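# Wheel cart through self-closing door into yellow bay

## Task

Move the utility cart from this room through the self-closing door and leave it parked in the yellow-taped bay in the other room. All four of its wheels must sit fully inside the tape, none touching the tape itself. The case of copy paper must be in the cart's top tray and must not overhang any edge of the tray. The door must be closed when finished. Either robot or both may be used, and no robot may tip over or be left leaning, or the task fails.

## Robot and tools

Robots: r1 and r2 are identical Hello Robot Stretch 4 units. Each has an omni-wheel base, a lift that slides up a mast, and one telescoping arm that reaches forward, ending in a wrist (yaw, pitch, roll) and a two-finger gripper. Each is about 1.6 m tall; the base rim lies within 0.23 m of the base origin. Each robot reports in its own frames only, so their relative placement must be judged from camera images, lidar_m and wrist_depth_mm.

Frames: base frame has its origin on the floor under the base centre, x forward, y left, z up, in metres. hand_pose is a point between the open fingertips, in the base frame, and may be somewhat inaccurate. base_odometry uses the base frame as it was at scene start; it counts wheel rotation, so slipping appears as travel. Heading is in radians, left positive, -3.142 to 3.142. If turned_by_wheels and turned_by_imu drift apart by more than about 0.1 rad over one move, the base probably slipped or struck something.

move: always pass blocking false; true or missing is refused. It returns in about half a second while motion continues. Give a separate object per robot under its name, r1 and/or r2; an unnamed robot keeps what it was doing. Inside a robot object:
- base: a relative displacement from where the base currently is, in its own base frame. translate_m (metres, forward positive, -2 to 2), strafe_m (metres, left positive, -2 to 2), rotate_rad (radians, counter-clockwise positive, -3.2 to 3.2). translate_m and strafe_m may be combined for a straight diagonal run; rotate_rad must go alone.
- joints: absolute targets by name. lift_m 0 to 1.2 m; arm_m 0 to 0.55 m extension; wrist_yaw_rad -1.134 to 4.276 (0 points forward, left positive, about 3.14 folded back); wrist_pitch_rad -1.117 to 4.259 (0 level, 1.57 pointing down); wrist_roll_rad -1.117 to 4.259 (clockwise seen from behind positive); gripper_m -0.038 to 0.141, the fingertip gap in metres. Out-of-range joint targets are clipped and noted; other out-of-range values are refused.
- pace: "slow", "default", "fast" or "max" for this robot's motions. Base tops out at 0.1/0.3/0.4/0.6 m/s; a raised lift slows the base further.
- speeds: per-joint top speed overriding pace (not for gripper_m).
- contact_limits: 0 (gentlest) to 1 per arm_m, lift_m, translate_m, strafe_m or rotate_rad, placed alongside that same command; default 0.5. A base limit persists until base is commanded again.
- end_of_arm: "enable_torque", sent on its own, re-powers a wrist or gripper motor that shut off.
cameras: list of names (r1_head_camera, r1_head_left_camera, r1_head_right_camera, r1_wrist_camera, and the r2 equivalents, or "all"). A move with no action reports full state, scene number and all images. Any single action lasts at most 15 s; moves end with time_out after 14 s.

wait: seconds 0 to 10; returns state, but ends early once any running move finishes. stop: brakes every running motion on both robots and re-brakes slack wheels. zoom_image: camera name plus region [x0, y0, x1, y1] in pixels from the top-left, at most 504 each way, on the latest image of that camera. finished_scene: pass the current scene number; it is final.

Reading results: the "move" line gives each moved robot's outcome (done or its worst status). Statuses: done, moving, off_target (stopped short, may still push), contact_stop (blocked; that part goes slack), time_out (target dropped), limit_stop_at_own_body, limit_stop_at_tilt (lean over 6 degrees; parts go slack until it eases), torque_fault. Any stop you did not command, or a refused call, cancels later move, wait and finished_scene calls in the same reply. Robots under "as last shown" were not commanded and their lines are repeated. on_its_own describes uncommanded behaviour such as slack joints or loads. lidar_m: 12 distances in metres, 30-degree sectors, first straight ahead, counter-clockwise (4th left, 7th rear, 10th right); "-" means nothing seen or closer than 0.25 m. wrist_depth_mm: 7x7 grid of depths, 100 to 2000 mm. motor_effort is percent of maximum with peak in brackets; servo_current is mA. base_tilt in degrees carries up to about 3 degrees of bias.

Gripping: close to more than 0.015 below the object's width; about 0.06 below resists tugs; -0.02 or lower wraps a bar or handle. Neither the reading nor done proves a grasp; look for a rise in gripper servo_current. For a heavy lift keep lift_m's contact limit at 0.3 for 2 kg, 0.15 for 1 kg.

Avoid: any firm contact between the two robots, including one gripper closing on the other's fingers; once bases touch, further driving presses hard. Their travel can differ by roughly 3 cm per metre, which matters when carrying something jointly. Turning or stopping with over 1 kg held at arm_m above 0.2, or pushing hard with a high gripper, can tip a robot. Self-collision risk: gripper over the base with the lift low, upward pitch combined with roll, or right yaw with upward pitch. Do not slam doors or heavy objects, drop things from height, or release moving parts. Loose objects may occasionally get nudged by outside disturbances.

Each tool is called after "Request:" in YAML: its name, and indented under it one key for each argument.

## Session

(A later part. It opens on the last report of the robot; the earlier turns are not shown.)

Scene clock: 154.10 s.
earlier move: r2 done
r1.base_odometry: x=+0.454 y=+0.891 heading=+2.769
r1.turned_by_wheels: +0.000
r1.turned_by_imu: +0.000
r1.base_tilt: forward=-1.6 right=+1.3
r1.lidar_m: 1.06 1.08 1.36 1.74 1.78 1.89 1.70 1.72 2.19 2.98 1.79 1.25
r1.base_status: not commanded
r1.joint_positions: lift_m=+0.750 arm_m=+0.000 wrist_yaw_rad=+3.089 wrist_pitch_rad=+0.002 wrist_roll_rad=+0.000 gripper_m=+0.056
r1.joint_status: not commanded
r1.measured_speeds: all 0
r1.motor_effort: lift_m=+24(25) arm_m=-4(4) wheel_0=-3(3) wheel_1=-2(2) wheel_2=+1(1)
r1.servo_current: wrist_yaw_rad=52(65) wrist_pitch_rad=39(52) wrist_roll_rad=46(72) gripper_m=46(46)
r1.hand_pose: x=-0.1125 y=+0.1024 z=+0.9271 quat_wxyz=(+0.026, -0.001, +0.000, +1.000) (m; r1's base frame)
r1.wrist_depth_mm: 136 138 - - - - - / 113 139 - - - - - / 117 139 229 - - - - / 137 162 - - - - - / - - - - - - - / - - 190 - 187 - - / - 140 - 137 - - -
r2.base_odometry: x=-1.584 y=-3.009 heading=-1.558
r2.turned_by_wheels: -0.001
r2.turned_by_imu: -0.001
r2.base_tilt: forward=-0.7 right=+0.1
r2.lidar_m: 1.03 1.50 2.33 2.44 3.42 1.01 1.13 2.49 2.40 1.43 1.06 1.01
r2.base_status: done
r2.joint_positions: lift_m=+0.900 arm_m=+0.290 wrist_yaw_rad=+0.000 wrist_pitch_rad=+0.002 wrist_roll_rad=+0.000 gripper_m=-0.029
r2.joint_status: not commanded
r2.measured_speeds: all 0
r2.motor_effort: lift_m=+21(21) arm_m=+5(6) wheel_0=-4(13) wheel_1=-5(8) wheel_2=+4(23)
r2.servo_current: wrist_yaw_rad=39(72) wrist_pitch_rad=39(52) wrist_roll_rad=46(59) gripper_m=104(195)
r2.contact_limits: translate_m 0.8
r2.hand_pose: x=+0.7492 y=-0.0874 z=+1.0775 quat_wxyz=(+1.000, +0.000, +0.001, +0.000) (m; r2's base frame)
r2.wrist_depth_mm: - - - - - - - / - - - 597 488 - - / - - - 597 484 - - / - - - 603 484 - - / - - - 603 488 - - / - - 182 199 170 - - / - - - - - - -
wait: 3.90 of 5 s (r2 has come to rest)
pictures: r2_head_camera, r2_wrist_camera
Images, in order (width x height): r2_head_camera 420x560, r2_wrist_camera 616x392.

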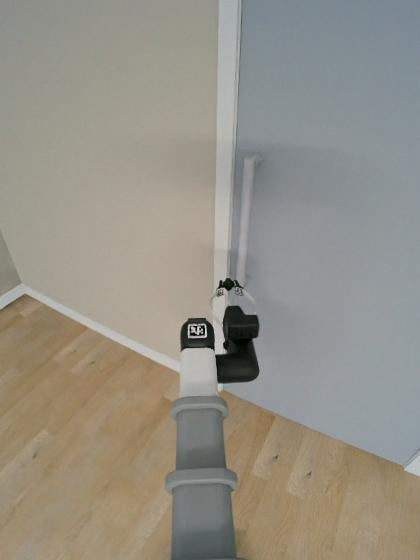

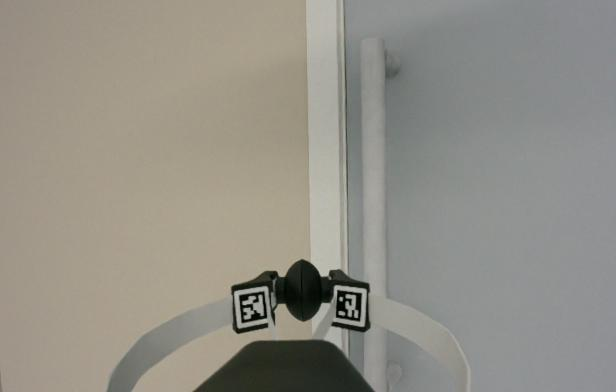

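Request:
move:
  blocking: false
  r2: {"base":{"translate_m":-0.3},"joints":{"arm_m":0.0,"gripper_m":0.1}}
  r1: {"base":{"rotate_rad":0.12}}

Request:
wait:
  seconds: 2

Request:
wait:
  seconds: 2

Request:
move:
  blocking: false
  r1: {"base":{"strafe_m":-0.6}}
  r2: {"base":{"rotate_rad":-0.5}}

Request:
wait:
  seconds: 3

Request:
wait:
  seconds: 3
  cameras: ["all"]

Scene clock: 176.23 s.
move: r1 moving; r2 moving
r1.base_odometry: x=+0.454 y=+0.891 heading=+2.889
r1.turned_by_wheels: +0.120
r1.turned_by_imu: +0.120
r1.base_tilt: forward=-1.6 right=+1.2
r1.lidar_m: 1.07 1.12 1.48 1.74 1.80 1.78 1.69 1.78 2.39 2.95 1.50 1.19
r1.base_status: rotate_rad moving
r1.joint_positions: lift_m=+0.750 arm_m=+0.000 wrist_yaw_rad=+3.089 wrist_pitch_rad=+0.002 wrist_roll_rad=+0.000 gripper_m=+0.056
r1.joint_status: not commanded
r1.measured_speeds: translate_m=+0.001 strafe_m=+0.000 rotate_rad=+0.015 lift_m=+0.000 arm_m=+0.000 wrist_yaw_rad=+0.000 wrist_pitch_rad=+0.000 wrist_roll_rad=+0.000
r1.motor_effort: lift_m=+24(25) arm_m=-4(4) wheel_0=-2(9) wheel_1=-2(8) wheel_2=-2(6)
r1.servo_current: wrist_yaw_rad=52(52) wrist_pitch_rad=46(46) wrist_roll_rad=26(59) gripper_m=39(46)
r1.hand_pose: x=-0.1125 y=+0.1024 z=+0.9271 quat_wxyz=(+0.026, -0.001, +0.000, +1.000) (m; r1's base frame)
r1.wrist_depth_mm: 136 138 - - - - - / 113 139 - - - - - / 118 140 229 - - - - / 137 162 - - - - - / - - - - - - - / - - 190 - 188 - - / - 140 - 137 - - -
r2.base_odometry: x=-1.584 y=-2.978 heading=-1.558
r2.turned_by_wheels: +0.000
r2.turned_by_imu: +0.000
r2.base_tilt: forward=-0.7 right=+0.1
r2.lidar_m: 1.04 1.53 2.35 2.49 3.46 0.97 1.12 2.47 2.38 1.48 1.08 1.03
r2.base_status: translate_m moving
r2.joint_positions: lift_m=+0.900 arm_m=+0.240 wrist_yaw_rad=+0.000 wrist_pitch_rad=+0.002 wrist_roll_rad=+0.000 gripper_m=-0.003
r2.joint_status: arm_m moving; gripper_m moving
r2.measured_speeds: translate_m=-0.121 strafe_m=+0.000 rotate_rad=-0.004 lift_m=+0.000 arm_m=-0.195 wrist_yaw_rad=+0.000 wrist_pitch_rad=+0.000 wrist_roll_rad=+0.000
r2.motor_effort: lift_m=+21(21) arm_m=-8(11) wheel_0=-9(10) wheel_1=-7(9) wheel_2=+10(12)
r2.servo_current: wrist_yaw_rad=46(52) wrist_pitch_rad=46(46) wrist_roll_rad=46(52) gripper_m=111(111)
r2.hand_pose: x=+0.6988 y=-0.0874 z=+1.0775 quat_wxyz=(+1.000, +0.000, +0.001, +0.000) (m; r2's base frame)
r2.wrist_depth_mm: - - - - - - - / - - - - 559 - - / - - - - 549 - - / - - - 668 647 - - / - - - 668 - - - / - - 182 193 176 - - / - 120 - - - - -
pictures: none

Scene clock: 176.53 s.
earlier move: r1 done; r2 moving
r1.base_odometry: x=+0.454 y=+0.891 heading=+2.889
r1.turned_by_wheels: +0.000
r1.turned_by_imu: +0.000
r1.base_tilt: forward=-1.6 right=+1.3
r1.lidar_m: 1.07 1.10 1.51 1.74 1.79 1.77 1.71 1.79 2.40 2.97 1.55 1.21
r1.base_status: done
r1.joint_positions: lift_m=+0.750 arm_m=+0.000 wrist_yaw_rad=+3.089 wrist_pitch_rad=+0.002 wrist_roll_rad=+0.000 gripper_m=+0.056
r1.joint_status: not commanded
r1.measured_speeds: all 0
r1.motor_effort: lift_m=+24(25) arm_m=-4(4) wheel_0=-3(9) wheel_1=-1(8) wheel_2=-1(6)
r1.servo_current: wrist_yaw_rad=59(72) wrist_pitch_rad=33(46) wrist_roll_rad=46(59) gripper_m=46(46)
r1.hand_pose: x=-0.1125 y=+0.1024 z=+0.9271 quat_wxyz=(+0.026, -0.001, +0.000, +1.000) (m; r1's base frame)
r1.wrist_depth_mm: 136 138 - - - - - / 113 139 - - - - - / 118 140 229 - - - - / 137 161 - - - - - / - - - - - - - / - - 190 - 187 - - / - 140 - 137 - - -
r2.base_odometry: x=-1.585 y=-2.929 heading=-1.558
r2.turned_by_wheels: +0.000
r2.turned_by_imu: +0.000
r2.base_tilt: forward=-0.7 right=+0.1
r2.lidar_m: 1.10 1.62 2.38 2.50 3.48 0.93 1.09 2.46 2.37 1.54 1.11 1.08
r2.base_status: translate_m moving
r2.joint_positions: lift_m=+0.900 arm_m=+0.161 wrist_yaw_rad=+0.000 wrist_pitch_rad=+0.002 wrist_roll_rad=+0.000 gripper_m=+0.030
r2.joint_status: arm_m moving; gripper_m moving
r2.measured_speeds: translate_m=-0.197 strafe_m=+0.000 rotate_rad=+0.002 lift_m=+0.000 arm_m=-0.315 wrist_yaw_rad=+0.000 wrist_pitch_rad=+0.000 wrist_roll_rad=+0.000
r2.motor_effort: lift_m=+21(21) arm_m=-6(11) wheel_0=-9(11) wheel_1=-8(9) wheel_2=+13(13)
r2.servo_current: wrist_yaw_rad=39(52) wrist_pitch_rad=46(46) wrist_roll_rad=39(52) gripper_m=91(111)
r2.hand_pose: x=+0.6204 y=-0.0874 z=+1.0775 quat_wxyz=(+1.000, +0.000, +0.001, +0.000) (m; r2's base frame)
r2.wrist_depth_mm: - - - - - - - / - - - - - - - / - - - - - - - / - - - - - - - / 1808 - - - - - - / 1808 - 189 197 184 - - / - - - - - - -
wait: 0.30 of 2 s (r1 has come to rest)
pictures: none

Scene clock: 178.23 s.
earlier move: r2 done
r1.base_odometry: x=+0.454 y=+0.891 heading=+2.889
r1.turned_by_wheels: +0.000
r1.turned_by_imu: +0.000
r1.base_tilt: forward=-1.6 right=+1.3
r1.lidar_m: 1.07 1.11 1.51 1.74 1.79 1.77 1.69 1.76 2.42 2.97 1.55 1.20
r1.base_status: done
r1.joint_positions: lift_m=+0.750 arm_m=+0.000 wrist_yaw_rad=+3.089 wrist_pitch_rad=+0.002 wrist_roll_rad=+0.000 gripper_m=+0.056
r1.joint_status: not commanded
r1.measured_speeds: all 0
r1.motor_effort: lift_m=+24(25) arm_m=-4(4) wheel_0=-3(9) wheel_1=+0(8) wheel_2=-1(6)
r1.servo_current: wrist_yaw_rad=46(72) wrist_pitch_rad=39(46) wrist_roll_rad=59(72) gripper_m=39(46)
r1.hand_pose: x=-0.1125 y=+0.1024 z=+0.9271 quat_wxyz=(+0.026, -0.001, +0.000, +1.000) (m; r1's base frame)
r1.wrist_depth_mm: 136 138 - - - - - / 113 139 - - - - - / 118 140 229 - - - - / 137 162 - - - - - / - - - - - - - / - - 190 - 187 - - / - 141 - 137 - - -
r2.base_odometry: x=-1.588 y=-2.709 heading=-1.559
r2.turned_by_wheels: +0.000
r2.turned_by_imu: +0.000
r2.base_tilt: forward=-0.7 right=+0.1
r2.lidar_m: 1.33 1.88 2.49 2.60 0.90 0.75 0.93 2.32 2.24 1.77 1.32 1.25
r2.base_status: done
r2.joint_positions: lift_m=+0.900 arm_m=+0.000 wrist_yaw_rad=+0.000 wrist_pitch_rad=+0.002 wrist_roll_rad=+0.000 gripper_m=+0.100
r2.joint_status: all done
r2.measured_speeds: all 0
r2.motor_effort: lift_m=+21(21) arm_m=-7(11) wheel_0=-3(11) wheel_1=-3(9) wheel_2=+3(13)
r2.servo_current: wrist_yaw_rad=52(59) wrist_pitch_rad=46(46) wrist_roll_rad=52(59) gripper_m=52(111)
r2.hand_pose: x=+0.4595 y=-0.0874 z=+1.0775 quat_wxyz=(+1.000, +0.000, +0.001, +0.000) (m; r2's base frame)
r2.wrist_depth_mm: - - - - - - - / - - - - - - - / - - - - - - - / - - - - - - - / - - - 1182 - - - / - - 189 1160 186 - - / - - - - - - -
wait: 1.70 of 2 s (r2 has come to rest)
pictures: none

Scene clock: 178.73 s.
move: r1 moving; r2 moving
r1.base_odometry: x=+0.463 y=+0.926 heading=+2.889
r1.turned_by_wheels: +0.000
r1.turned_by_imu: +0.000
r1.base_tilt: forward=-1.6 right=+1.3
r1.lidar_m: 1.05 1.12 1.53 1.78 1.84 1.77 1.69 1.78 2.40 2.92 1.52 1.22
r1.base_status: strafe_m moving
r1.joint_positions: lift_m=+0.750 arm_m=+0.000 wrist_yaw_rad=+3.089 wrist_pitch_rad=+0.002 wrist_roll_rad=+0.000 gripper_m=+0.056
r1.joint_status: not commanded
r1.measured_speeds: translate_m=+0.000 strafe_m=-0.140 rotate_rad=+0.002 lift_m=+0.000 arm_m=+0.000 wrist_yaw_rad=+0.000 wrist_pitch_rad=+0.000 wrist_roll_rad=+0.000
r1.motor_effort: lift_m=+24(25) arm_m=-4(4) wheel_0=+7(9) wheel_1=-8(11) wheel_2=+1(1)
r1.servo_current: wrist_yaw_rad=39(59) wrist_pitch_rad=46(46) wrist_roll_rad=39(65) gripper_m=46(46)
r1.hand_pose: x=-0.1125 y=+0.1024 z=+0.9271 quat_wxyz=(+0.026, -0.001, +0.000, +1.000) (m; r1's base frame)
r1.wrist_depth_mm: 136 139 - - - - - / 113 139 - - - - - / 118 140 229 - - - - / 137 162 - - - - - / - - - - - - - / - - 190 - 188 - - / - 141 - 136 - - -
r2.base_odometry: x=-1.588 y=-2.709 heading=-1.797
r2.turned_by_wheels: -0.239
r2.turned_by_imu: -0.232
r2.base_tilt: forward=-0.7 right=+0.1
r2.lidar_m: 1.27 1.53 2.49 2.46 3.00 0.74 0.82 2.54 2.24 2.25 1.43 1.25
r2.base_status: rotate_rad moving
r2.joint_positions: lift_m=+0.900 arm_m=+0.000 wrist_yaw_rad=+0.000 wrist_pitch_rad=+0.002 wrist_roll_rad=+0.000 gripper_m=+0.100
r2.joint_status: not commanded
r2.measured_speeds: translate_m=-0.001 strafe_m=+0.001 rotate_rad=-0.926 lift_m=+0.000 arm_m=+0.000 wrist_yaw_rad=+0.000 wrist_pitch_rad=+0.000 wrist_roll_rad=+0.000
r2.motor_effort: lift_m=+21(21) arm_m=-7(7) wheel_0=+4(11) wheel_1=+9(10) wheel_2=+10(10)
r2.servo_current: wrist_yaw_rad=39(59) wrist_pitch_rad=39(46) wrist_roll_rad=52(59) gripper_m=52(59)
r2.hand_pose: x=+0.4595 y=-0.0874 z=+1.0775 quat_wxyz=(+1.000, +0.000, +0.001, +0.000) (m; r2's base frame)
r2.wrist_depth_mm: - - - - - - - / - - - - - - - / - - - - - - - / - - 1205 - - - - / - - 1098 - - - - / - - 187 - 185 - - / - - - - - - -
pictures: none

Scene clock: 179.57 s.
earlier move: r1 moving; r2 done
r1.base_odometry: x=+0.515 y=+1.128 heading=+2.889
r1.turned_by_wheels: +0.000
r1.turned_by_imu: -0.001
r1.base_tilt: forward=-1.6 right=+1.3
r1.lidar_m: 1.07 1.12 1.53 1.99 2.03 1.76 1.69 1.76 2.39 2.73 1.59 1.19
r1.base_status: strafe_m moving
r1.joint_positions: lift_m=+0.750 arm_m=+0.000 wrist_yaw_rad=+3.089 wrist_pitch_rad=+0.002 wrist_roll_rad=+0.000 gripper_m=+0.056
r1.joint_status: not commanded
r1.measured_speeds: translate_m=+0.000 strafe_m=-0.301 rotate_rad=-0.001 lift_m=+0.000 arm_m=+0.000 wrist_yaw_rad=+0.000 wrist_pitch_rad=+0.000 wrist_roll_rad=+0.000
r1.motor_effort: lift_m=+24(25) arm_m=-4(4) wheel_0=+7(12) wheel_1=-5(11) wheel_2=-1(1)
r1.servo_current: wrist_yaw_rad=52(65) wrist_pitch_rad=39(52) wrist_roll_rad=39(65) gripper_m=39(46)
r1.hand_pose: x=-0.1125 y=+0.1024 z=+0.9271 quat_wxyz=(+0.026, -0.001, +0.000, +1.000) (m; r1's base frame)
r1.wrist_depth_mm: 136 139 - - - - - / 113 139 - - - - - / 118 140 229 - - - - / 137 162 - - - - - / - - - - - - - / - - 190 - 187 - - / - 141 - 137 - - -
r2.base_odometry: x=-1.588 y=-2.709 heading=-2.058
r2.turned_by_wheels: -0.261
r2.turned_by_imu: -0.254
r2.base_tilt: forward=-0.7 right=+0.1
r2.lidar_m: 1.28 1.30 1.92 2.50 2.64 0.77 0.74 3.07 2.31 2.25 1.70 1.31
r2.base_status: done
r2.joint_positions: lift_m=+0.900 arm_m=+0.000 wrist_yaw_rad=+0.000 wrist_pitch_rad=+0.002 wrist_roll_rad=+0.000 gripper_m=+0.100
r2.joint_status: not commanded
r2.measured_speeds: all 0
r2.motor_effort: lift_m=+21(21) arm_m=-7(7) wheel_0=+4(11) wheel_1=+3(10) wheel_2=+4(10)
r2.servo_current: wrist_yaw_rad=33(65) wrist_pitch_rad=39(46) wrist_roll_rad=39(59) gripper_m=52(59)
r2.hand_pose: x=+0.4595 y=-0.0874 z=+1.0775 quat_wxyz=(+1.000, +0.000, +0.001, +0.000) (m; r2's base frame)
r2.wrist_depth_mm: - - - - - - - / - - - - - - - / - - - - - - - / - - - - - - - / - 1098 - - - - - / - 172 189 - 186 - - / - - - - - - -
wait: 0.83 of 3 s (r2 has come to rest)
pictures: none

Scene clock: 181.57 s.
earlier move: r1 done
r1.base_odometry: x=+0.604 y=+1.472 heading=+2.889
r1.turned_by_wheels: +0.000
r1.turned_by_imu: -0.002
r1.base_tilt: forward=-1.6 right=+1.3
r1.lidar_m: 1.14 1.18 1.50 2.34 2.40 1.78 1.69 1.77 2.42 2.38 1.59 1.20
r1.base_status: done
r1.joint_positions: lift_m=+0.750 arm_m=+0.000 wrist_yaw_rad=+3.089 wrist_pitch_rad=+0.002 wrist_roll_rad=+0.000 gripper_m=+0.056
r1.joint_status: not commanded
r1.measured_speeds: all 0
r1.motor_effort: lift_m=+24(25) arm_m=-4(4) wheel_0=+0(12) wheel_1=+1(11) wheel_2=+0(2)
r1.servo_current: wrist_yaw_rad=39(72) wrist_pitch_rad=39(52) wrist_roll_rad=39(65) gripper_m=46(46)
r1.hand_pose: x=-0.1125 y=+0.1024 z=+0.9272 quat_wxyz=(+0.026, -0.001, +0.000, +1.000) (m; r1's base frame)
r1.wrist_depth_mm: 137 138 - - - - - / 112 139 - - - - - / 116 139 220 - - - - / 137 159 - - - - - / - - - - - - - / - - 190 - 187 - - / - 140 - 136 - - -
r2.base_odometry: x=-1.588 y=-2.709 heading=-2.058
r2.turned_by_wheels: +0.000
r2.turned_by_imu: +0.000
r2.base_tilt: forward=-0.7 right=+0.0
r2.lidar_m: 1.27 1.32 1.94 2.50 2.65 0.76 0.76 3.04 2.30 2.25 1.72 1.34
r2.base_status: done
r2.joint_positions: lift_m=+0.900 arm_m=+0.000 wrist_yaw_rad=+0.000 wrist_pitch_rad=+0.002 wrist_roll_rad=+0.000 gripper_m=+0.100
r2.joint_status: not commanded
r2.measured_speeds: all 0
r2.motor_effort: lift_m=+21(21) arm_m=-7(7) wheel_0=+4(11) wheel_1=+3(10) wheel_2=+4(10)
r2.servo_current: wrist_yaw_rad=39(65) wrist_pitch_rad=39(46) wrist_roll_rad=46(59) gripper_m=59(59)
r2.hand_pose: x=+0.4595 y=-0.0874 z=+1.0775 quat_wxyz=(+1.000, +0.000, +0.001, +0.000) (m; r2's base frame)
r2.wrist_depth_mm: - - - - - - - / - - - - - - - / - - - - - - - / - - - - - - - / - 1078 - - - - - / - 172 188 - 185 - - / - - - - - - -
wait: 2.00 of 3 s (r1 has come to rest)
pictures: r1_head_camera, r1_head_left_camera, r1_head_right_camera, r1_wrist_camera, r2_head_camera, r2_head_left_camera, r2_head_right_camera, r2_wrist_camera
Images, in order (width x height): r1_head_camera 420x560, r1_head_left_camera 420x672, r1_head_right_camera 420x672, r1_wrist_camera 616x392, r2_head_camera 420x560, r2_head_left_camera 420x672, r2_head_right_camera 420x672, r2_wrist_camera 616x392.

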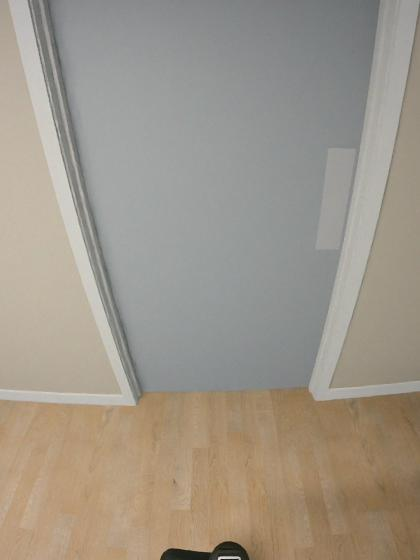

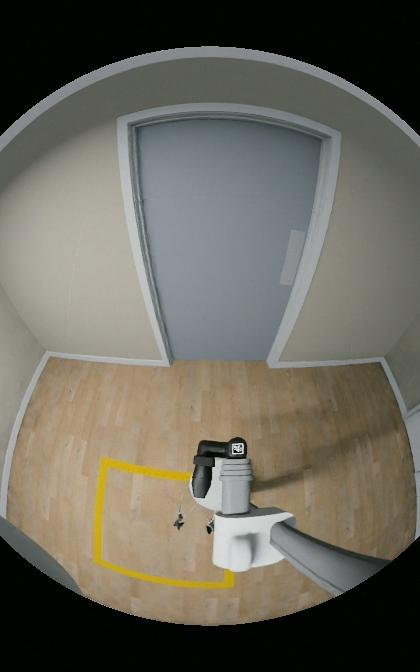

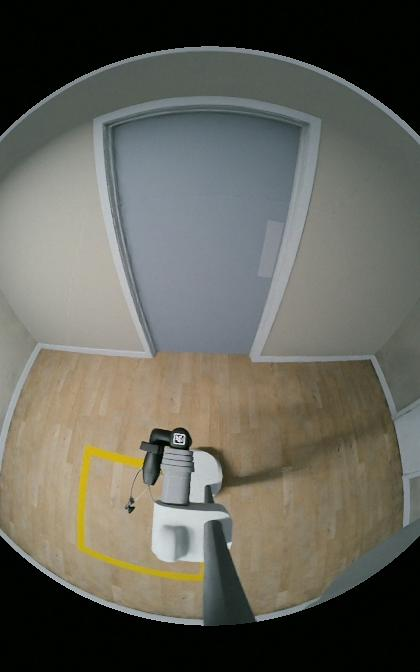

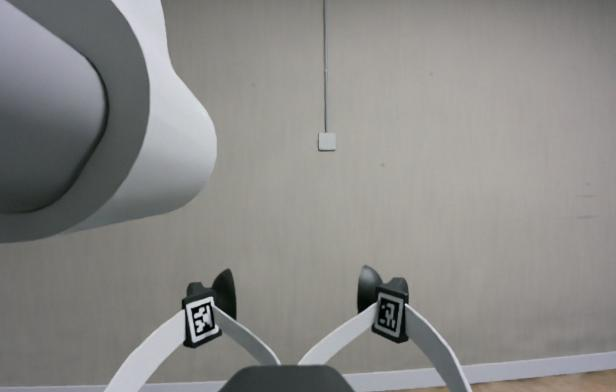

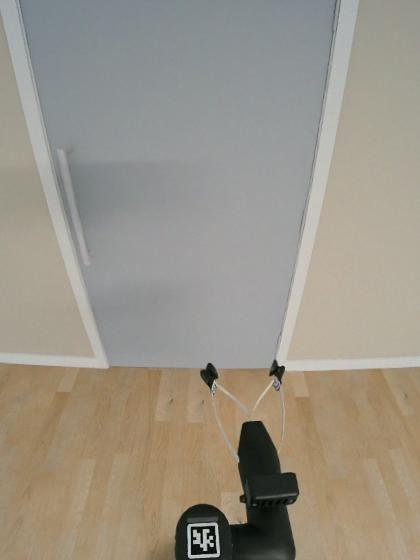

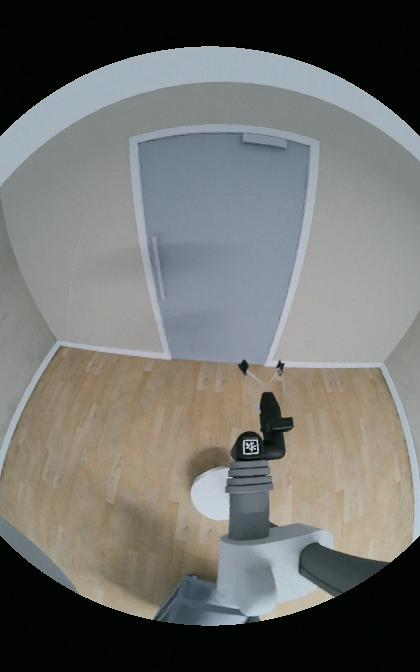

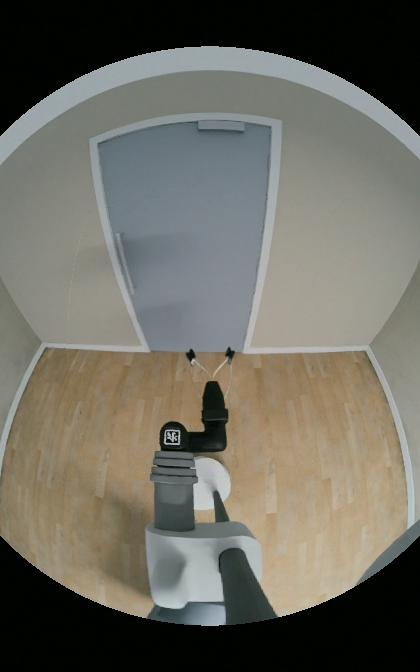

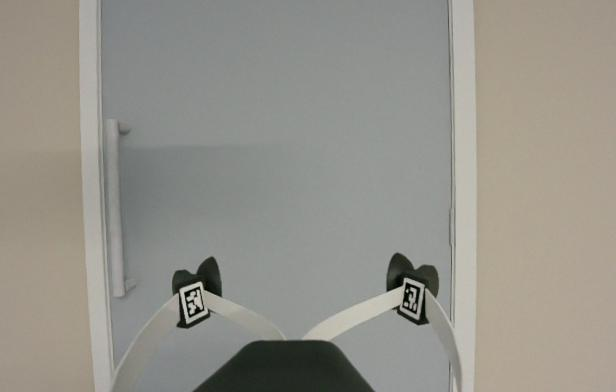

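Request:
move:
  blocking: false
  r2: {"base":{"strafe_m":-0.9},"joints":{"wrist_yaw_rad":3.0,"gripper_m":0.06}}
  r1: {"base":{"translate_m":0.8,"strafe_m":-0.2},"joints":{"gripper_m":0.0}}

Request:
wait:
  seconds: 5

Request:
wait:
  seconds: 1

Request:
move:
  blocking: false
  r2: {"base":{"translate_m":-1.95}}
  r1: {"base":{"translate_m":0.4},"contact_limits":{"translate_m":1.0},"pace":"slow"}

Request:
wait:
  seconds: 5
  cameras: ["r1_head_camera","r1_head_left_camera"]

Request:
wait:
  seconds: 4
  cameras: ["r2_head_left_camera","r2_head_right_camera"]

Scene clock: 197.27 s.
move: r1 moving; r2 moving
r1.base_odometry: x=+0.575 y=+1.488 heading=+2.890
r1.turned_by_wheels: +0.000
r1.turned_by_imu: +0.000
r1.base_tilt: forward=-1.6 right=+1.3
r1.lidar_m: 1.11 1.16 1.48 2.34 2.43 1.80 1.70 1.78 2.45 2.36 1.52 1.15
r1.base_status: translate_m moving; strafe_m moving
r1.joint_positions: lift_m=+0.750 arm_m=+0.000 wrist_yaw_rad=+3.089 wrist_pitch_rad=+0.002 wrist_roll_rad=+0.000 gripper_m=+0.037
r1.joint_status: gripper_m moving
r1.measured_speeds: translate_m=+0.120 strafe_m=-0.030 rotate_rad=+0.007 lift_m=+0.000 arm_m=+0.000 wrist_yaw_rad=+0.000 wrist_pitch_rad=+0.000 wrist_roll_rad=+0.000
r1.motor_effort: lift_m=+24(24) arm_m=-4(4) wheel_0=+7(8) wheel_1=+4(6) wheel_2=-8(9)
r1.servo_current: wrist_yaw_rad=26(52) wrist_pitch_rad=46(46) wrist_roll_rad=33(65) gripper_m=91(98)
r1.hand_pose: x=-0.1125 y=+0.1024 z=+0.9272 quat_wxyz=(+0.026, -0.001, +0.000, +1.000) (m; r1's base frame)
r1.wrist_depth_mm: - 138 - - - - - / 111 139 - - - - - / 115 140 220 - - - - / 137 156 - - - - - / - - - - - - - / - - 190 - 187 - - / - 142 - 138 151 - -
r2.base_odometry: x=-1.620 y=-2.693 heading=-2.058
r2.turned_by_wheels: +0.000
r2.turned_by_imu: +0.000
r2.base_tilt: forward=-0.7 right=+0.0
r2.lidar_m: 1.27 1.34 1.92 2.53 2.69 0.77 0.78 2.98 2.30 2.17 1.74 1.30
r2.base_status: strafe_m moving
r2.joint_positions: lift_m=+0.900 arm_m=+0.000 wrist_yaw_rad=+0.564 wrist_pitch_rad=+0.002 wrist_roll_rad=+0.000 gripper_m=+0.083
r2.joint_status: wrist_yaw_rad moving; gripper_m moving
r2.measured_speeds: translate_m=+0.000 strafe_m=-0.141 rotate_rad=-0.002 lift_m=+0.000 arm_m=+0.000 wrist_yaw_rad=+1.746 wrist_pitch_rad=+0.000 wrist_roll_rad=+0.000
r2.motor_effort: lift_m=+21(21) arm_m=-7(7) wheel_0=+10(11) wheel_1=-11(11) wheel_2=+0(4)
r2.servo_current: wrist_yaw_rad=124(124) wrist_pitch_rad=33(46) wrist_roll_rad=39(52) gripper_m=124(124)
r2.hand_pose: x=+0.4615 y=+0.0804 z=+1.0775 quat_wxyz=(+0.960, +0.000, +0.001, +0.278) (m; r2's base frame)
r2.wrist_depth_mm: - - - - - - - / - - - - - - - / - - - - - - - / - - - - - - - / - - - - - - - / - - 190 - 184 - - / - - - - - - -
pictures: none

Scene clock: 200.97 s.
earlier move: r1 done; r2 moving
r1.base_odometry: x=-0.121 y=+1.865 heading=+2.890
r1.turned_by_wheels: +0.000
r1.turned_by_imu: -0.001
r1.base_tilt: forward=-1.6 right=+1.3
r1.lidar_m: 0.37 0.37 0.54 1.14 2.64 2.60 2.47 2.61 2.26 1.33 0.42 0.40
r1.base_status: done
r1.joint_positions: lift_m=+0.750 arm_m=+0.000 wrist_yaw_rad=+3.089 wrist_pitch_rad=+0.002 wrist_roll_rad=+0.000 gripper_m=+0.001
r1.joint_status: all done
r1.measured_speeds: all 0
r1.motor_effort: lift_m=+24(24) arm_m=-4(4) wheel_0=+3(10) wheel_1=+1(7) wheel_2=+1(10)
r1.servo_current: wrist_yaw_rad=39(65) wrist_pitch_rad=39(52) wrist_roll_rad=59(65) gripper_m=46(117)
r1.hand_pose: x=-0.1125 y=+0.1024 z=+0.9272 quat_wxyz=(+0.026, -0.001, +0.000, +1.000) (m; r1's base frame)
r1.wrist_depth_mm: - 138 - - - - - / 112 139 - - - - - / 116 139 258 - - - - / 136 157 - - - - - / - - - - - - - / - - - 204 - - - / - - 188 183 145 - -
r2.base_odometry: x=-2.383 y=-2.288 heading=-2.058
r2.turned_by_wheels: +0.000
r2.turned_by_imu: +0.001
r2.base_tilt: forward=-0.6 right=+0.1
r2.lidar_m: 1.21 1.28 1.82 3.39 1.18 1.11 - 1.86 1.42 1.35 1.44 1.27
r2.base_status: strafe_m moving
r2.joint_positions: lift_m=+0.900 arm_m=+0.000 wrist_yaw_rad=+2.997 wrist_pitch_rad=+0.002 wrist_roll_rad=+0.000 gripper_m=+0.060
r2.joint_status: all done
r2.measured_speeds: all 0
r2.motor_effort: lift_m=+21(21) arm_m=-6(7) wheel_0=+3(15) wheel_1=-2(12) wheel_2=+1(4)
r2.servo_current: wrist_yaw_rad=65(137) wrist_pitch_rad=46(52) wrist_roll_rad=39(59) gripper_m=52(124)
r2.hand_pose: x=-0.1017 y=+0.1280 z=+1.0775 quat_wxyz=(+0.072, -0.001, +0.000, +0.997) (m; r2's base frame)
r2.wrist_depth_mm: 143 158 - - - - - / 112 147 - - - - - / 122 147 - - - - - / 144 193 - - - - - / - - - - - 1182 1098 / - - 196 - 190 - - / - - - - - - -
wait: 3.70 of 5 s (r1 has come to rest)
pictures: none

Scene clock: 201.10 s.
earlier move: r2 done
r1.base_odometry: x=-0.121 y=+1.865 heading=+2.890
r1.turned_by_wheels: +0.000
r1.turned_by_imu: +0.000
r1.base_tilt: forward=-1.6 right=+1.3
r1.lidar_m: 0.36 0.39 0.52 1.12 2.62 2.59 2.50 2.60 2.26 1.31 0.43 0.39
r1.base_status: done
r1.joint_positions: lift_m=+0.750 arm_m=+0.000 wrist_yaw_rad=+3.089 wrist_pitch_rad=+0.002 wrist_roll_rad=+0.000 gripper_m=+0.001
r1.joint_status: all done
r1.measured_speeds: all 0
r1.motor_effort: lift_m=+24(24) arm_m=-4(4) wheel_0=+2(10) wheel_1=+1(7) wheel_2=+1(10)
r1.servo_current: wrist_yaw_rad=59(65) wrist_pitch_rad=46(52) wrist_roll_rad=46(65) gripper_m=52(117)
r1.hand_pose: x=-0.1125 y=+0.1024 z=+0.9272 quat_wxyz=(+0.026, -0.001, +0.000, +1.000) (m; r1's base frame)
r1.wrist_depth_mm: - 138 - - - - - / 112 139 - - - - - / 116 139 259 - - - - / 136 157 - - - - - / - - - - - - - / - - - 203 - - - / - - 187 183 145 - -
r2.base_odometry: x=-2.383 y=-2.288 heading=-2.058
r2.turned_by_wheels: +0.000
r2.turned_by_imu: +0.000
r2.base_tilt: forward=-0.7 right=+0.0
r2.lidar_m: 1.22 1.29 1.84 3.40 1.16 1.11 - 1.87 1.40 1.34 1.44 1.26
r2.base_status: done
r2.joint_positions: lift_m=+0.900 arm_m=+0.000 wrist_yaw_rad=+2.997 wrist_pitch_rad=+0.002 wrist_roll_rad=+0.000 gripper_m=+0.060
r2.joint_status: all done
r2.measured_speeds: all 0
r2.motor_effort: lift_m=+21(21) arm_m=-6(7) wheel_0=+3(15) wheel_1=-2(12) wheel_2=+0(4)
r2.servo_current: wrist_yaw_rad=39(137) wrist_pitch_rad=33(52) wrist_roll_rad=39(59) gripper_m=52(124)
r2.hand_pose: x=-0.1017 y=+0.1280 z=+1.0775 quat_wxyz=(+0.072, -0.001, +0.000, +0.997) (m; r2's base frame)
r2.wrist_depth_mm: 143 158 - - - - - / 112 147 - - - - - / 122 147 - - - - - / 144 193 - - - - - / - - - - - 1205 1078 / - - 196 - 191 - - / - - - - - - -
wait: 0.13 of 1 s (r2 has come to rest)
pictures: none

Scene clock: 201.60 s.
move: r1 moving; r2 moving
r1.base_odometry: x=-0.133 y=+1.868 heading=+2.890
r1.turned_by_wheels: +0.000
r1.turned_by_imu: +0.000
r1.base_tilt: forward=-1.6 right=+1.2
r1.lidar_m: 0.35 0.37 0.48 1.08 2.64 2.64 2.50 2.63 2.24 1.27 0.41 0.37
r1.base_status: translate_m moving
r1.joint_positions: lift_m=+0.750 arm_m=+0.000 wrist_yaw_rad=+3.089 wrist_pitch_rad=+0.002 wrist_roll_rad=+0.000 gripper_m=+0.001
r1.joint_status: not commanded
r1.measured_speeds: translate_m=+0.049 strafe_m=+0.000 rotate_rad=+0.002 lift_m=+0.000 arm_m=+0.000 wrist_yaw_rad=+0.000 wrist_pitch_rad=+0.000 wrist_roll_rad=+0.000
r1.motor_effort: lift_m=+24(24) arm_m=-4(4) wheel_0=+4(6) wheel_1=+5(6) wheel_2=-6(7)
r1.servo_current: wrist_yaw_rad=59(59) wrist_pitch_rad=46(46) wrist_roll_rad=33(52) gripper_m=39(52)
r1.contact_limits: translate_m 1
r1.hand_pose: x=-0.1125 y=+0.1024 z=+0.9272 quat_wxyz=(+0.026, -0.001, +0.000, +1.000) (m; r1's base frame)
r1.wrist_depth_mm: - 138 - - - - - / 112 138 - - - - - / 116 140 259 - - - - / 137 157 - - - - - / - - - - - - - / - - - 203 - - - / - - 187 183 145 - -
r2.base_odometry: x=-2.368 y=-2.261 heading=-2.058
r2.turned_by_wheels: +0.000
r2.turned_by_imu: +0.000
r2.base_tilt: forward=-0.6 right=+0.0
r2.lidar_m: 1.26 1.31 1.86 3.38 1.15 1.10 - 1.84 1.39 1.35 1.45 1.29
r2.base_status: translate_m moving
r2.joint_positions: lift_m=+0.900 arm_m=+0.000 wrist_yaw_rad=+2.997 wrist_pitch_rad=+0.002 wrist_roll_rad=+0.000 gripper_m=+0.060
r2.joint_status: not commanded
r2.measured_speeds: translate_m=-0.122 strafe_m=+0.000 rotate_rad=+0.002 lift_m=+0.000 arm_m=+0.000 wrist_yaw_rad=+0.000 wrist_pitch_rad=+0.000 wrist_roll_rad=+0.000
r2.motor_effort: lift_m=+21(21) arm_m=-6(6) wheel_0=-7(9) wheel_1=-8(8) wheel_2=+12(13)
r2.servo_current: wrist_yaw_rad=39(52) wrist_pitch_rad=46(46) wrist_roll_rad=39(65) gripper_m=52(59)
r2.hand_pose: x=-0.1017 y=+0.1280 z=+1.0775 quat_wxyz=(+0.072, -0.001, +0.000, +0.997) (m; r2's base frame)
r2.wrist_depth_mm: 143 145 - - - - - / 114 155 - - - - - / 120 153 - - - - - / 145 197 - - - - - / - - - - - 1182 1060 / - - 196 - 191 1618 - / - - - - - - -
pictures: none

Scene clock: 206.37 s.
earlier move: r1 done; r2 moving
r1.base_odometry: x=-0.508 y=+1.965 heading=+2.890
r1.turned_by_wheels: +0.000
r1.turned_by_imu: +0.076
r1.base_tilt: forward=-1.8 right=+1.4
r1.lidar_m: 0.25 0.25 0.25 0.45 2.71 2.95 2.87 2.94 0.31 0.28 0.40 0.25
r1.base_status: done
r1.joint_positions: lift_m=+0.750 arm_m=+0.000 wrist_yaw_rad=+3.096 wrist_pitch_rad=+0.002 wrist_roll_rad=+0.000 gripper_m=+0.001
r1.joint_status: not commanded
r1.measured_speeds: all 0
r1.motor_effort: lift_m=+23(24) arm_m=+5(5) wheel_0=+4(21) wheel_1=+13(16) wheel_2=-14(19)
r1.servo_current: wrist_yaw_rad=59(72) wrist_pitch_rad=46(52) wrist_roll_rad=52(72) gripper_m=46(59)
r1.contact_limits: translate_m 1
r1.hand_pose: x=-0.1133 y=+0.1005 z=+0.9272 quat_wxyz=(+0.023, -0.001, +0.000, +1.000) (m; r1's base frame)
r1.wrist_depth_mm: - 137 - - - - - / - 137 - - - - - / 106 137 190 - - - - / 122 138 287 - - - - / - - - - - - - / - - - 203 - - - / - - 187 183 145 - -
r2.base_odometry: x=-1.727 y=-1.051 heading=-2.058
r2.turned_by_wheels: +0.000
r2.turned_by_imu: +0.000
r2.base_tilt: forward=-0.7 right=+0.1
r2.lidar_m: 2.61 2.67 0.80 0.81 3.63 3.29 3.20 1.74 1.32 1.28 1.36 1.93
r2.base_status: translate_m moving
r2.joint_positions: lift_m=+0.900 arm_m=+0.000 wrist_yaw_rad=+2.997 wrist_pitch_rad=+0.002 wrist_roll_rad=+0.000 gripper_m=+0.060
r2.joint_status: not commanded
r2.measured_speeds: translate_m=-0.300 strafe_m=+0.000 rotate_rad=+0.000 lift_m=+0.000 arm_m=+0.000 wrist_yaw_rad=+0.000 wrist_pitch_rad=+0.000 wrist_roll_rad=+0.000
r2.motor_effort: lift_m=+21(21) arm_m=-6(7) wheel_0=-4(13) wheel_1=-3(9) wheel_2=+9(14)
r2.servo_current: wrist_yaw_rad=39(65) wrist_pitch_rad=46(46) wrist_roll_rad=52(65) gripper_m=59(65)
r2.hand_pose: x=-0.1017 y=+0.1280 z=+1.0775 quat_wxyz=(+0.072, -0.001, +0.000, +0.997) (m; r2's base frame)
r2.wrist_depth_mm: 143 - - - - - - / 114 156 - - - - - / 121 149 - - - - - / 145 198 - - - - - / - - - - - - - / - - 196 - 191 - - / - - - - - - -
wait: 4.77 of 5 s (r1 has come to rest)
pictures: r1_head_camera, r1_head_left_camera
Images, in order (width x height): r1_head_camera 420x560, r1_head_left_camera 420x672.

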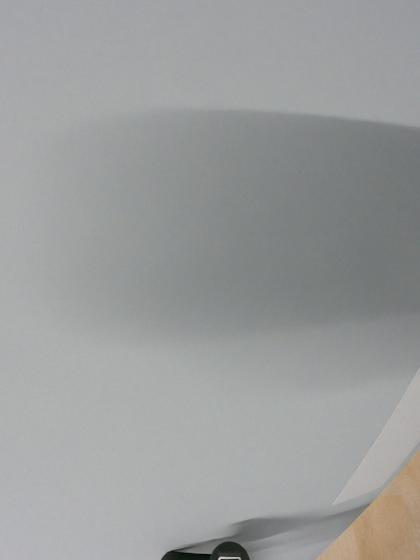

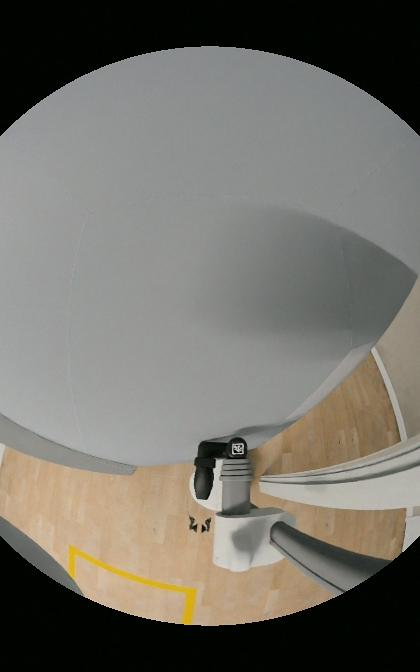

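Scene clock: 209.10 s.
earlier move: r2 done
r1.base_odometry: x=-0.508 y=+1.965 heading=+2.890
r1.turned_by_wheels: +0.000
r1.turned_by_imu: +0.000
r1.base_tilt: forward=-1.9 right=+1.4
r1.lidar_m: 0.25 0.25 0.25 0.43 2.69 2.91 2.87 2.97 0.31 0.29 0.43 0.25
r1.base_status: done
r1.joint_positions: lift_m=+0.750 arm_m=+0.000 wrist_yaw_rad=+3.096 wrist_pitch_rad=+0.002 wrist_roll_rad=+0.000 gripper_m=+0.001
r1.joint_status: not commanded
r1.measured_speeds: all 0
r1.motor_effort: lift_m=+23(24) arm_m=+5(5) wheel_0=+3(21) wheel_1=+13(16) wheel_2=-14(19)
r1.servo_current: wrist_yaw_rad=52(85) wrist_pitch_rad=33(52) wrist_roll_rad=59(72) gripper_m=46(59)
r1.contact_limits: translate_m 1
r1.hand_pose: x=-0.1133 y=+0.1005 z=+0.9272 quat_wxyz=(+0.023, -0.001, +0.000, +1.000) (m; r1's base frame)
r1.wrist_depth_mm: - 136 - - - - - / - 136 - - - - - / 106 136 190 - - - - / 122 137 289 - - - - / - - - - - - - / - - - 203 - - - / - - 187 183 145 - -
r2.base_odometry: x=-1.471 y=-0.565 heading=-2.058
r2.turned_by_wheels: +0.000
r2.turned_by_imu: +0.000
r2.base_tilt: forward=-0.6 right=+0.1
r2.lidar_m: 3.16 1.07 0.99 3.50 3.59 2.73 2.64 1.72 1.30 1.25 1.32 1.91
r2.base_status: done
r2.joint_positions: lift_m=+0.900 arm_m=+0.000 wrist_yaw_rad=+2.997 wrist_pitch_rad=+0.002 wrist_roll_rad=+0.000 gripper_m=+0.060
r2.joint_status: not commanded
r2.measured_speeds: all 0
r2.motor_effort: lift_m=+21(21) arm_m=-6(7) wheel_0=-3(13) wheel_1=-2(9) wheel_2=+3(14)
r2.servo_current: wrist_yaw_rad=39(65) wrist_pitch_rad=46(52) wrist_roll_rad=59(65) gripper_m=59(65)
r2.hand_pose: x=-0.1017 y=+0.1280 z=+1.0775 quat_wxyz=(+0.072, -0.001, +0.000, +0.997) (m; r2's base frame)
r2.wrist_depth_mm: 143 158 - - - - - / 112 151 - - - - - / 122 147 - - - - - / 144 193 - - - - - / - - - - - - - / - - 196 - 191 - - / - - - - - - -
wait: 2.73 of 4 s (r2 has come to rest)
pictures: r2_head_left_camera, r2_head_right_camera
Images, in order (width x height): r2_head_left_camera 420x672, r2_head_right_camera 420x672.

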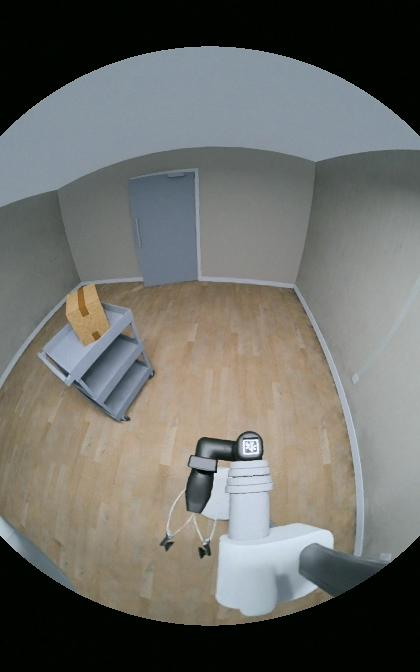

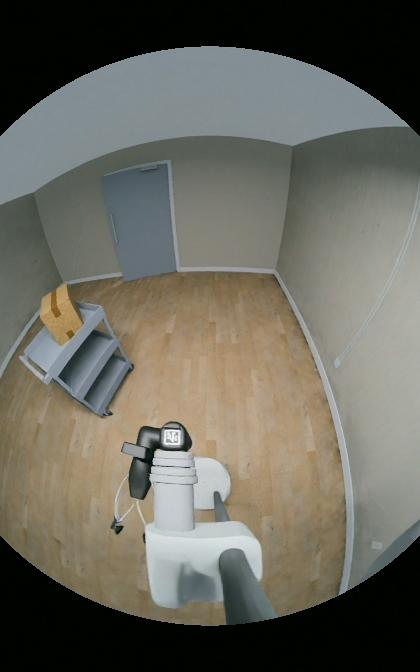

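Request:
move:
  blocking: false
  r1: {"base":{"translate_m":0.4,"strafe_m":-0.03},"contact_limits":{"translate_m":1.0},"pace":"slow"}
  r2: {"base":{"translate_m":-0.7}}

Request:
wait:
  seconds: 4

Request:
wait:
  seconds: 4
  cameras: ["r1_head_left_camera","r2_head_left_camera","r2_head_camera"]

Scene clock: 217.23 s.
move: r1 moving; r2 moving
r1.base_odometry: x=-0.520 y=+1.969 heading=+2.890
r1.turned_by_wheels: +0.000
r1.turned_by_imu: +0.010
r1.base_tilt: forward=-1.9 right=+1.4
r1.lidar_m: 0.25 0.25 0.25 0.43 2.69 2.93 2.86 2.96 0.32 0.28 0.44 0.25
r1.base_status: translate_m moving; strafe_m moving
r1.joint_positions: lift_m=+0.750 arm_m=+0.000 wrist_yaw_rad=+3.096 wrist_pitch_rad=+0.002 wrist_roll_rad=+0.000 gripper_m=+0.001
r1.joint_status: not commanded
r1.measured_speeds: translate_m=+0.048 strafe_m=-0.004 rotate_rad=-0.002 lift_m=+0.000 arm_m=+0.000 wrist_yaw_rad=+0.000 wrist_pitch_rad=+0.000 wrist_roll_rad=+0.000
r1.motor_effort: lift_m=+23(23) arm_m=+5(5) wheel_0=+6(7) wheel_1=+16(17) wheel_2=-19(20)
r1.servo_current: wrist_yaw_rad=46(78) wrist_pitch_rad=39(46) wrist_roll_rad=39(59) gripper_m=52(52)
r1.contact_limits: translate_m 1
r1.hand_pose: x=-0.1133 y=+0.1005 z=+0.9272 quat_wxyz=(+0.023, -0.001, +0.000, +1.000) (m; r1's base frame)
r1.wrist_depth_mm: - 137 - - - - - / - 137 - - - - - / 106 137 191 - - - - / 122 138 290 - - - - / - - - - - - - / - - - 204 - - - / - - 187 183 156 - -
r2.base_odometry: x=-1.456 y=-0.538 heading=-2.058
r2.turned_by_wheels: +0.000
r2.turned_by_imu: +0.000
r2.base_tilt: forward=-0.6 right=+0.1
r2.lidar_m: 3.19 1.11 0.99 3.48 3.54 2.71 2.59 1.71 1.28 1.25 1.35 1.91
r2.base_status: translate_m moving
r2.joint_positions: lift_m=+0.900 arm_m=+0.000 wrist_yaw_rad=+2.997 wrist_pitch_rad=+0.002 wrist_roll_rad=+0.000 gripper_m=+0.060
r2.joint_status: not commanded
r2.measured_speeds: translate_m=-0.122 strafe_m=+0.001 rotate_rad=+0.003 lift_m=+0.000 arm_m=+0.000 wrist_yaw_rad=+0.000 wrist_pitch_rad=+0.000 wrist_roll_rad=+0.000
r2.motor_effort: lift_m=+21(21) arm_m=-7(7) wheel_0=-3(9) wheel_1=-7(9) wheel_2=+12(12)
r2.servo_current: wrist_yaw_rad=46(59) wrist_pitch_rad=39(46) wrist_roll_rad=33(59) gripper_m=59(59)
r2.hand_pose: x=-0.1017 y=+0.1280 z=+1.0775 quat_wxyz=(+0.072, -0.001, +0.000, +0.997) (m; r2's base frame)
r2.wrist_depth_mm: 143 145 - - - - - / 114 156 - - - - - / 121 154 - - - - - / 145 197 - - - - - / - - - - - - - / - - 196 - 191 - - / - - - - - - -
pictures: none

Scene clock: 220.57 s.
earlier move: r1 moving; r2 done
r1.base_odometry: x=-0.824 y=+2.072 heading=+2.890
r1.turned_by_wheels: +0.000
r1.turned_by_imu: +0.218
r1.base_tilt: forward=-2.0 right=+1.5
r1.lidar_m: 0.25 - 0.25 0.31 3.02 3.11 3.13 0.48 0.47 2.29 2.67 0.30
r1.base_status: translate_m moving; strafe_m moving
r1.joint_positions: lift_m=+0.750 arm_m=+0.000 wrist_yaw_rad=+3.096 wrist_pitch_rad=+0.002 wrist_roll_rad=+0.000 gripper_m=+0.001
r1.joint_status: not commanded
r1.measured_speeds: translate_m=+0.099 strafe_m=-0.008 rotate_rad=+0.001 lift_m=+0.000 arm_m=+0.000 wrist_yaw_rad=+0.000 wrist_pitch_rad=+0.000 wrist_roll_rad=+0.000
r1.motor_effort: lift_m=+22(23) arm_m=+6(6) wheel_0=+2(7) wheel_1=+12(17) wheel_2=-14(20)
r1.servo_current: wrist_yaw_rad=46(78) wrist_pitch_rad=39(52) wrist_roll_rad=59(72) gripper_m=46(59)
r1.contact_limits: translate_m 1
r1.hand_pose: x=-0.1133 y=+0.1005 z=+0.9274 quat_wxyz=(+0.023, -0.001, +0.000, +1.000) (m; r1's base frame)
r1.wrist_depth_mm: - 136 - - - - - / - 136 - - - - - / 106 137 190 - - - - / 121 138 264 - - - - / - - - - - - - / - - - 204 - - - / - - 187 183 145 - -
r2.base_odometry: x=-1.143 y=+0.053 heading=-2.058
r2.turned_by_wheels: +0.000
r2.turned_by_imu: +0.000
r2.base_tilt: forward=-0.7 right=+0.0
r2.lidar_m: 3.59 1.43 1.77 3.49 2.67 2.03 1.92 1.67 1.25 1.20 1.29 1.86
r2.base_status: done
r2.joint_positions: lift_m=+0.900 arm_m=+0.000 wrist_yaw_rad=+2.997 wrist_pitch_rad=+0.002 wrist_roll_rad=+0.000 gripper_m=+0.060
r2.joint_status: not commanded
r2.measured_speeds: all 0
r2.motor_effort: lift_m=+21(21) arm_m=-6(7) wheel_0=-3(9) wheel_1=-3(9) wheel_2=+2(14)
r2.servo_current: wrist_yaw_rad=52(59) wrist_pitch_rad=39(46) wrist_roll_rad=39(65) gripper_m=59(65)
r2.hand_pose: x=-0.1018 y=+0.1280 z=+1.0775 quat_wxyz=(+0.072, -0.001, +0.000, +0.997) (m; r2's base frame)
r2.wrist_depth_mm: 143 158 - - - - - / 112 152 - - - - - / 122 147 - - - - - / 144 193 - - - - - / - - - - - - - / - - 196 - 190 - - / - - - - - - -
wait: 3.33 of 4 s (r2 has come to rest)
pictures: none

Scene clock: 222.07 s.
earlier move: r1 done
r1.base_odometry: x=-0.887 y=+2.094 heading=+2.890
r1.turned_by_wheels: +0.000
r1.turned_by_imu: +0.051
r1.base_tilt: forward=-1.7 right=+1.3
r1.lidar_m: 0.25 - 0.25 0.28 0.70 3.18 3.21 0.50 0.57 2.32 2.83 0.31
r1.base_status: done
r1.joint_positions: lift_m=+0.750 arm_m=+0.000 wrist_yaw_rad=+3.097 wrist_pitch_rad=+0.002 wrist_roll_rad=+0.000 gripper_m=+0.001
r1.joint_status: not commanded
r1.measured_speeds: all 0
r1.motor_effort: lift_m=+21(23) arm_m=+6(6) wheel_0=+2(8) wheel_1=+8(17) wheel_2=-8(20)
r1.servo_current: wrist_yaw_rad=65(78) wrist_pitch_rad=46(52) wrist_roll_rad=39(72) gripper_m=52(59)
r1.contact_limits: translate_m 1
r1.hand_pose: x=-0.1134 y=+0.1003 z=+0.9274 quat_wxyz=(+0.023, -0.001, +0.000, +1.000) (m; r1's base frame)
r1.wrist_depth_mm: - 136 - - - - - / - 137 - - - - - / 106 137 189 - - - - / 121 138 286 - - - - / 554 - - - - - - / - - - 203 - - - / 603 - 187 183 145 - -
r2.base_odometry: x=-1.143 y=+0.053 heading=-2.058
r2.turned_by_wheels: +0.000
r2.turned_by_imu: +0.000
r2.base_tilt: forward=-0.7 right=+0.1
r2.lidar_m: 3.55 1.45 1.78 3.50 2.64 2.02 1.94 1.68 1.24 1.22 1.30 1.86
r2.base_status: done
r2.joint_positions: lift_m=+0.900 arm_m=+0.000 wrist_yaw_rad=+2.997 wrist_pitch_rad=+0.002 wrist_roll_rad=+0.000 gripper_m=+0.060
r2.joint_status: not commanded
r2.measured_speeds: all 0
r2.motor_effort: lift_m=+21(21) arm_m=-6(7) wheel_0=-3(9) wheel_1=-2(9) wheel_2=+2(14)
r2.servo_current: wrist_yaw_rad=52(59) wrist_pitch_rad=39(46) wrist_roll_rad=33(65) gripper_m=59(65)
r2.hand_pose: x=-0.1018 y=+0.1280 z=+1.0775 quat_wxyz=(+0.072, -0.001, +0.000, +0.997) (m; r2's base frame)
r2.wrist_depth_mm: 143 158 - - - - - / 113 152 - - - - - / 122 147 - - - - - / 144 193 - - - - - / - - - - - - - / - - 196 - 190 - - / - - - - - - -
wait: 1.50 of 4 s (r1 has come to rest)
pictures: r1_head_left_camera, r2_head_camera, r2_head_left_camera
Images, in order (width x height): r1_head_left_camera 420x672, r2_head_camera 420x560, r2_head_left_camera 420x672.

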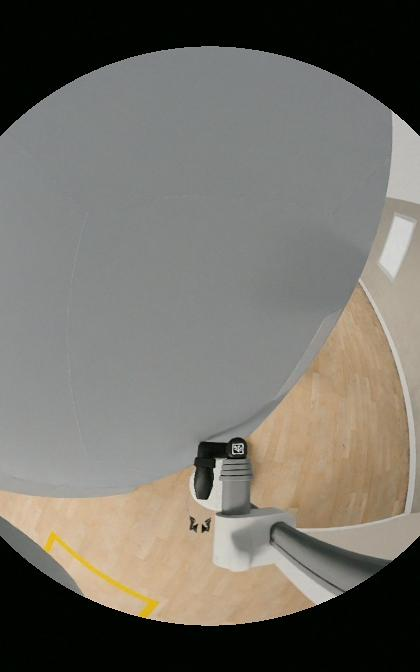

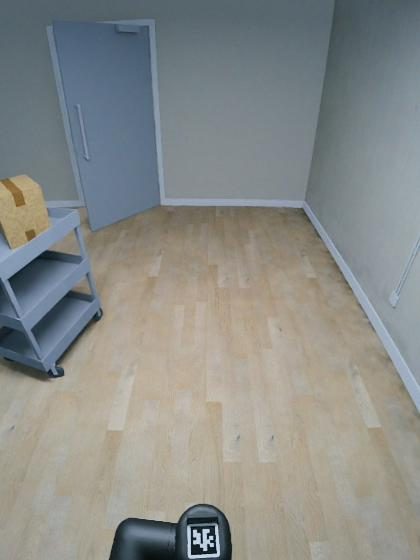

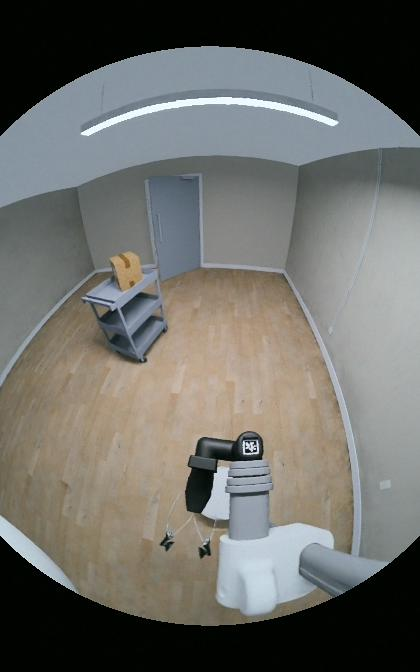

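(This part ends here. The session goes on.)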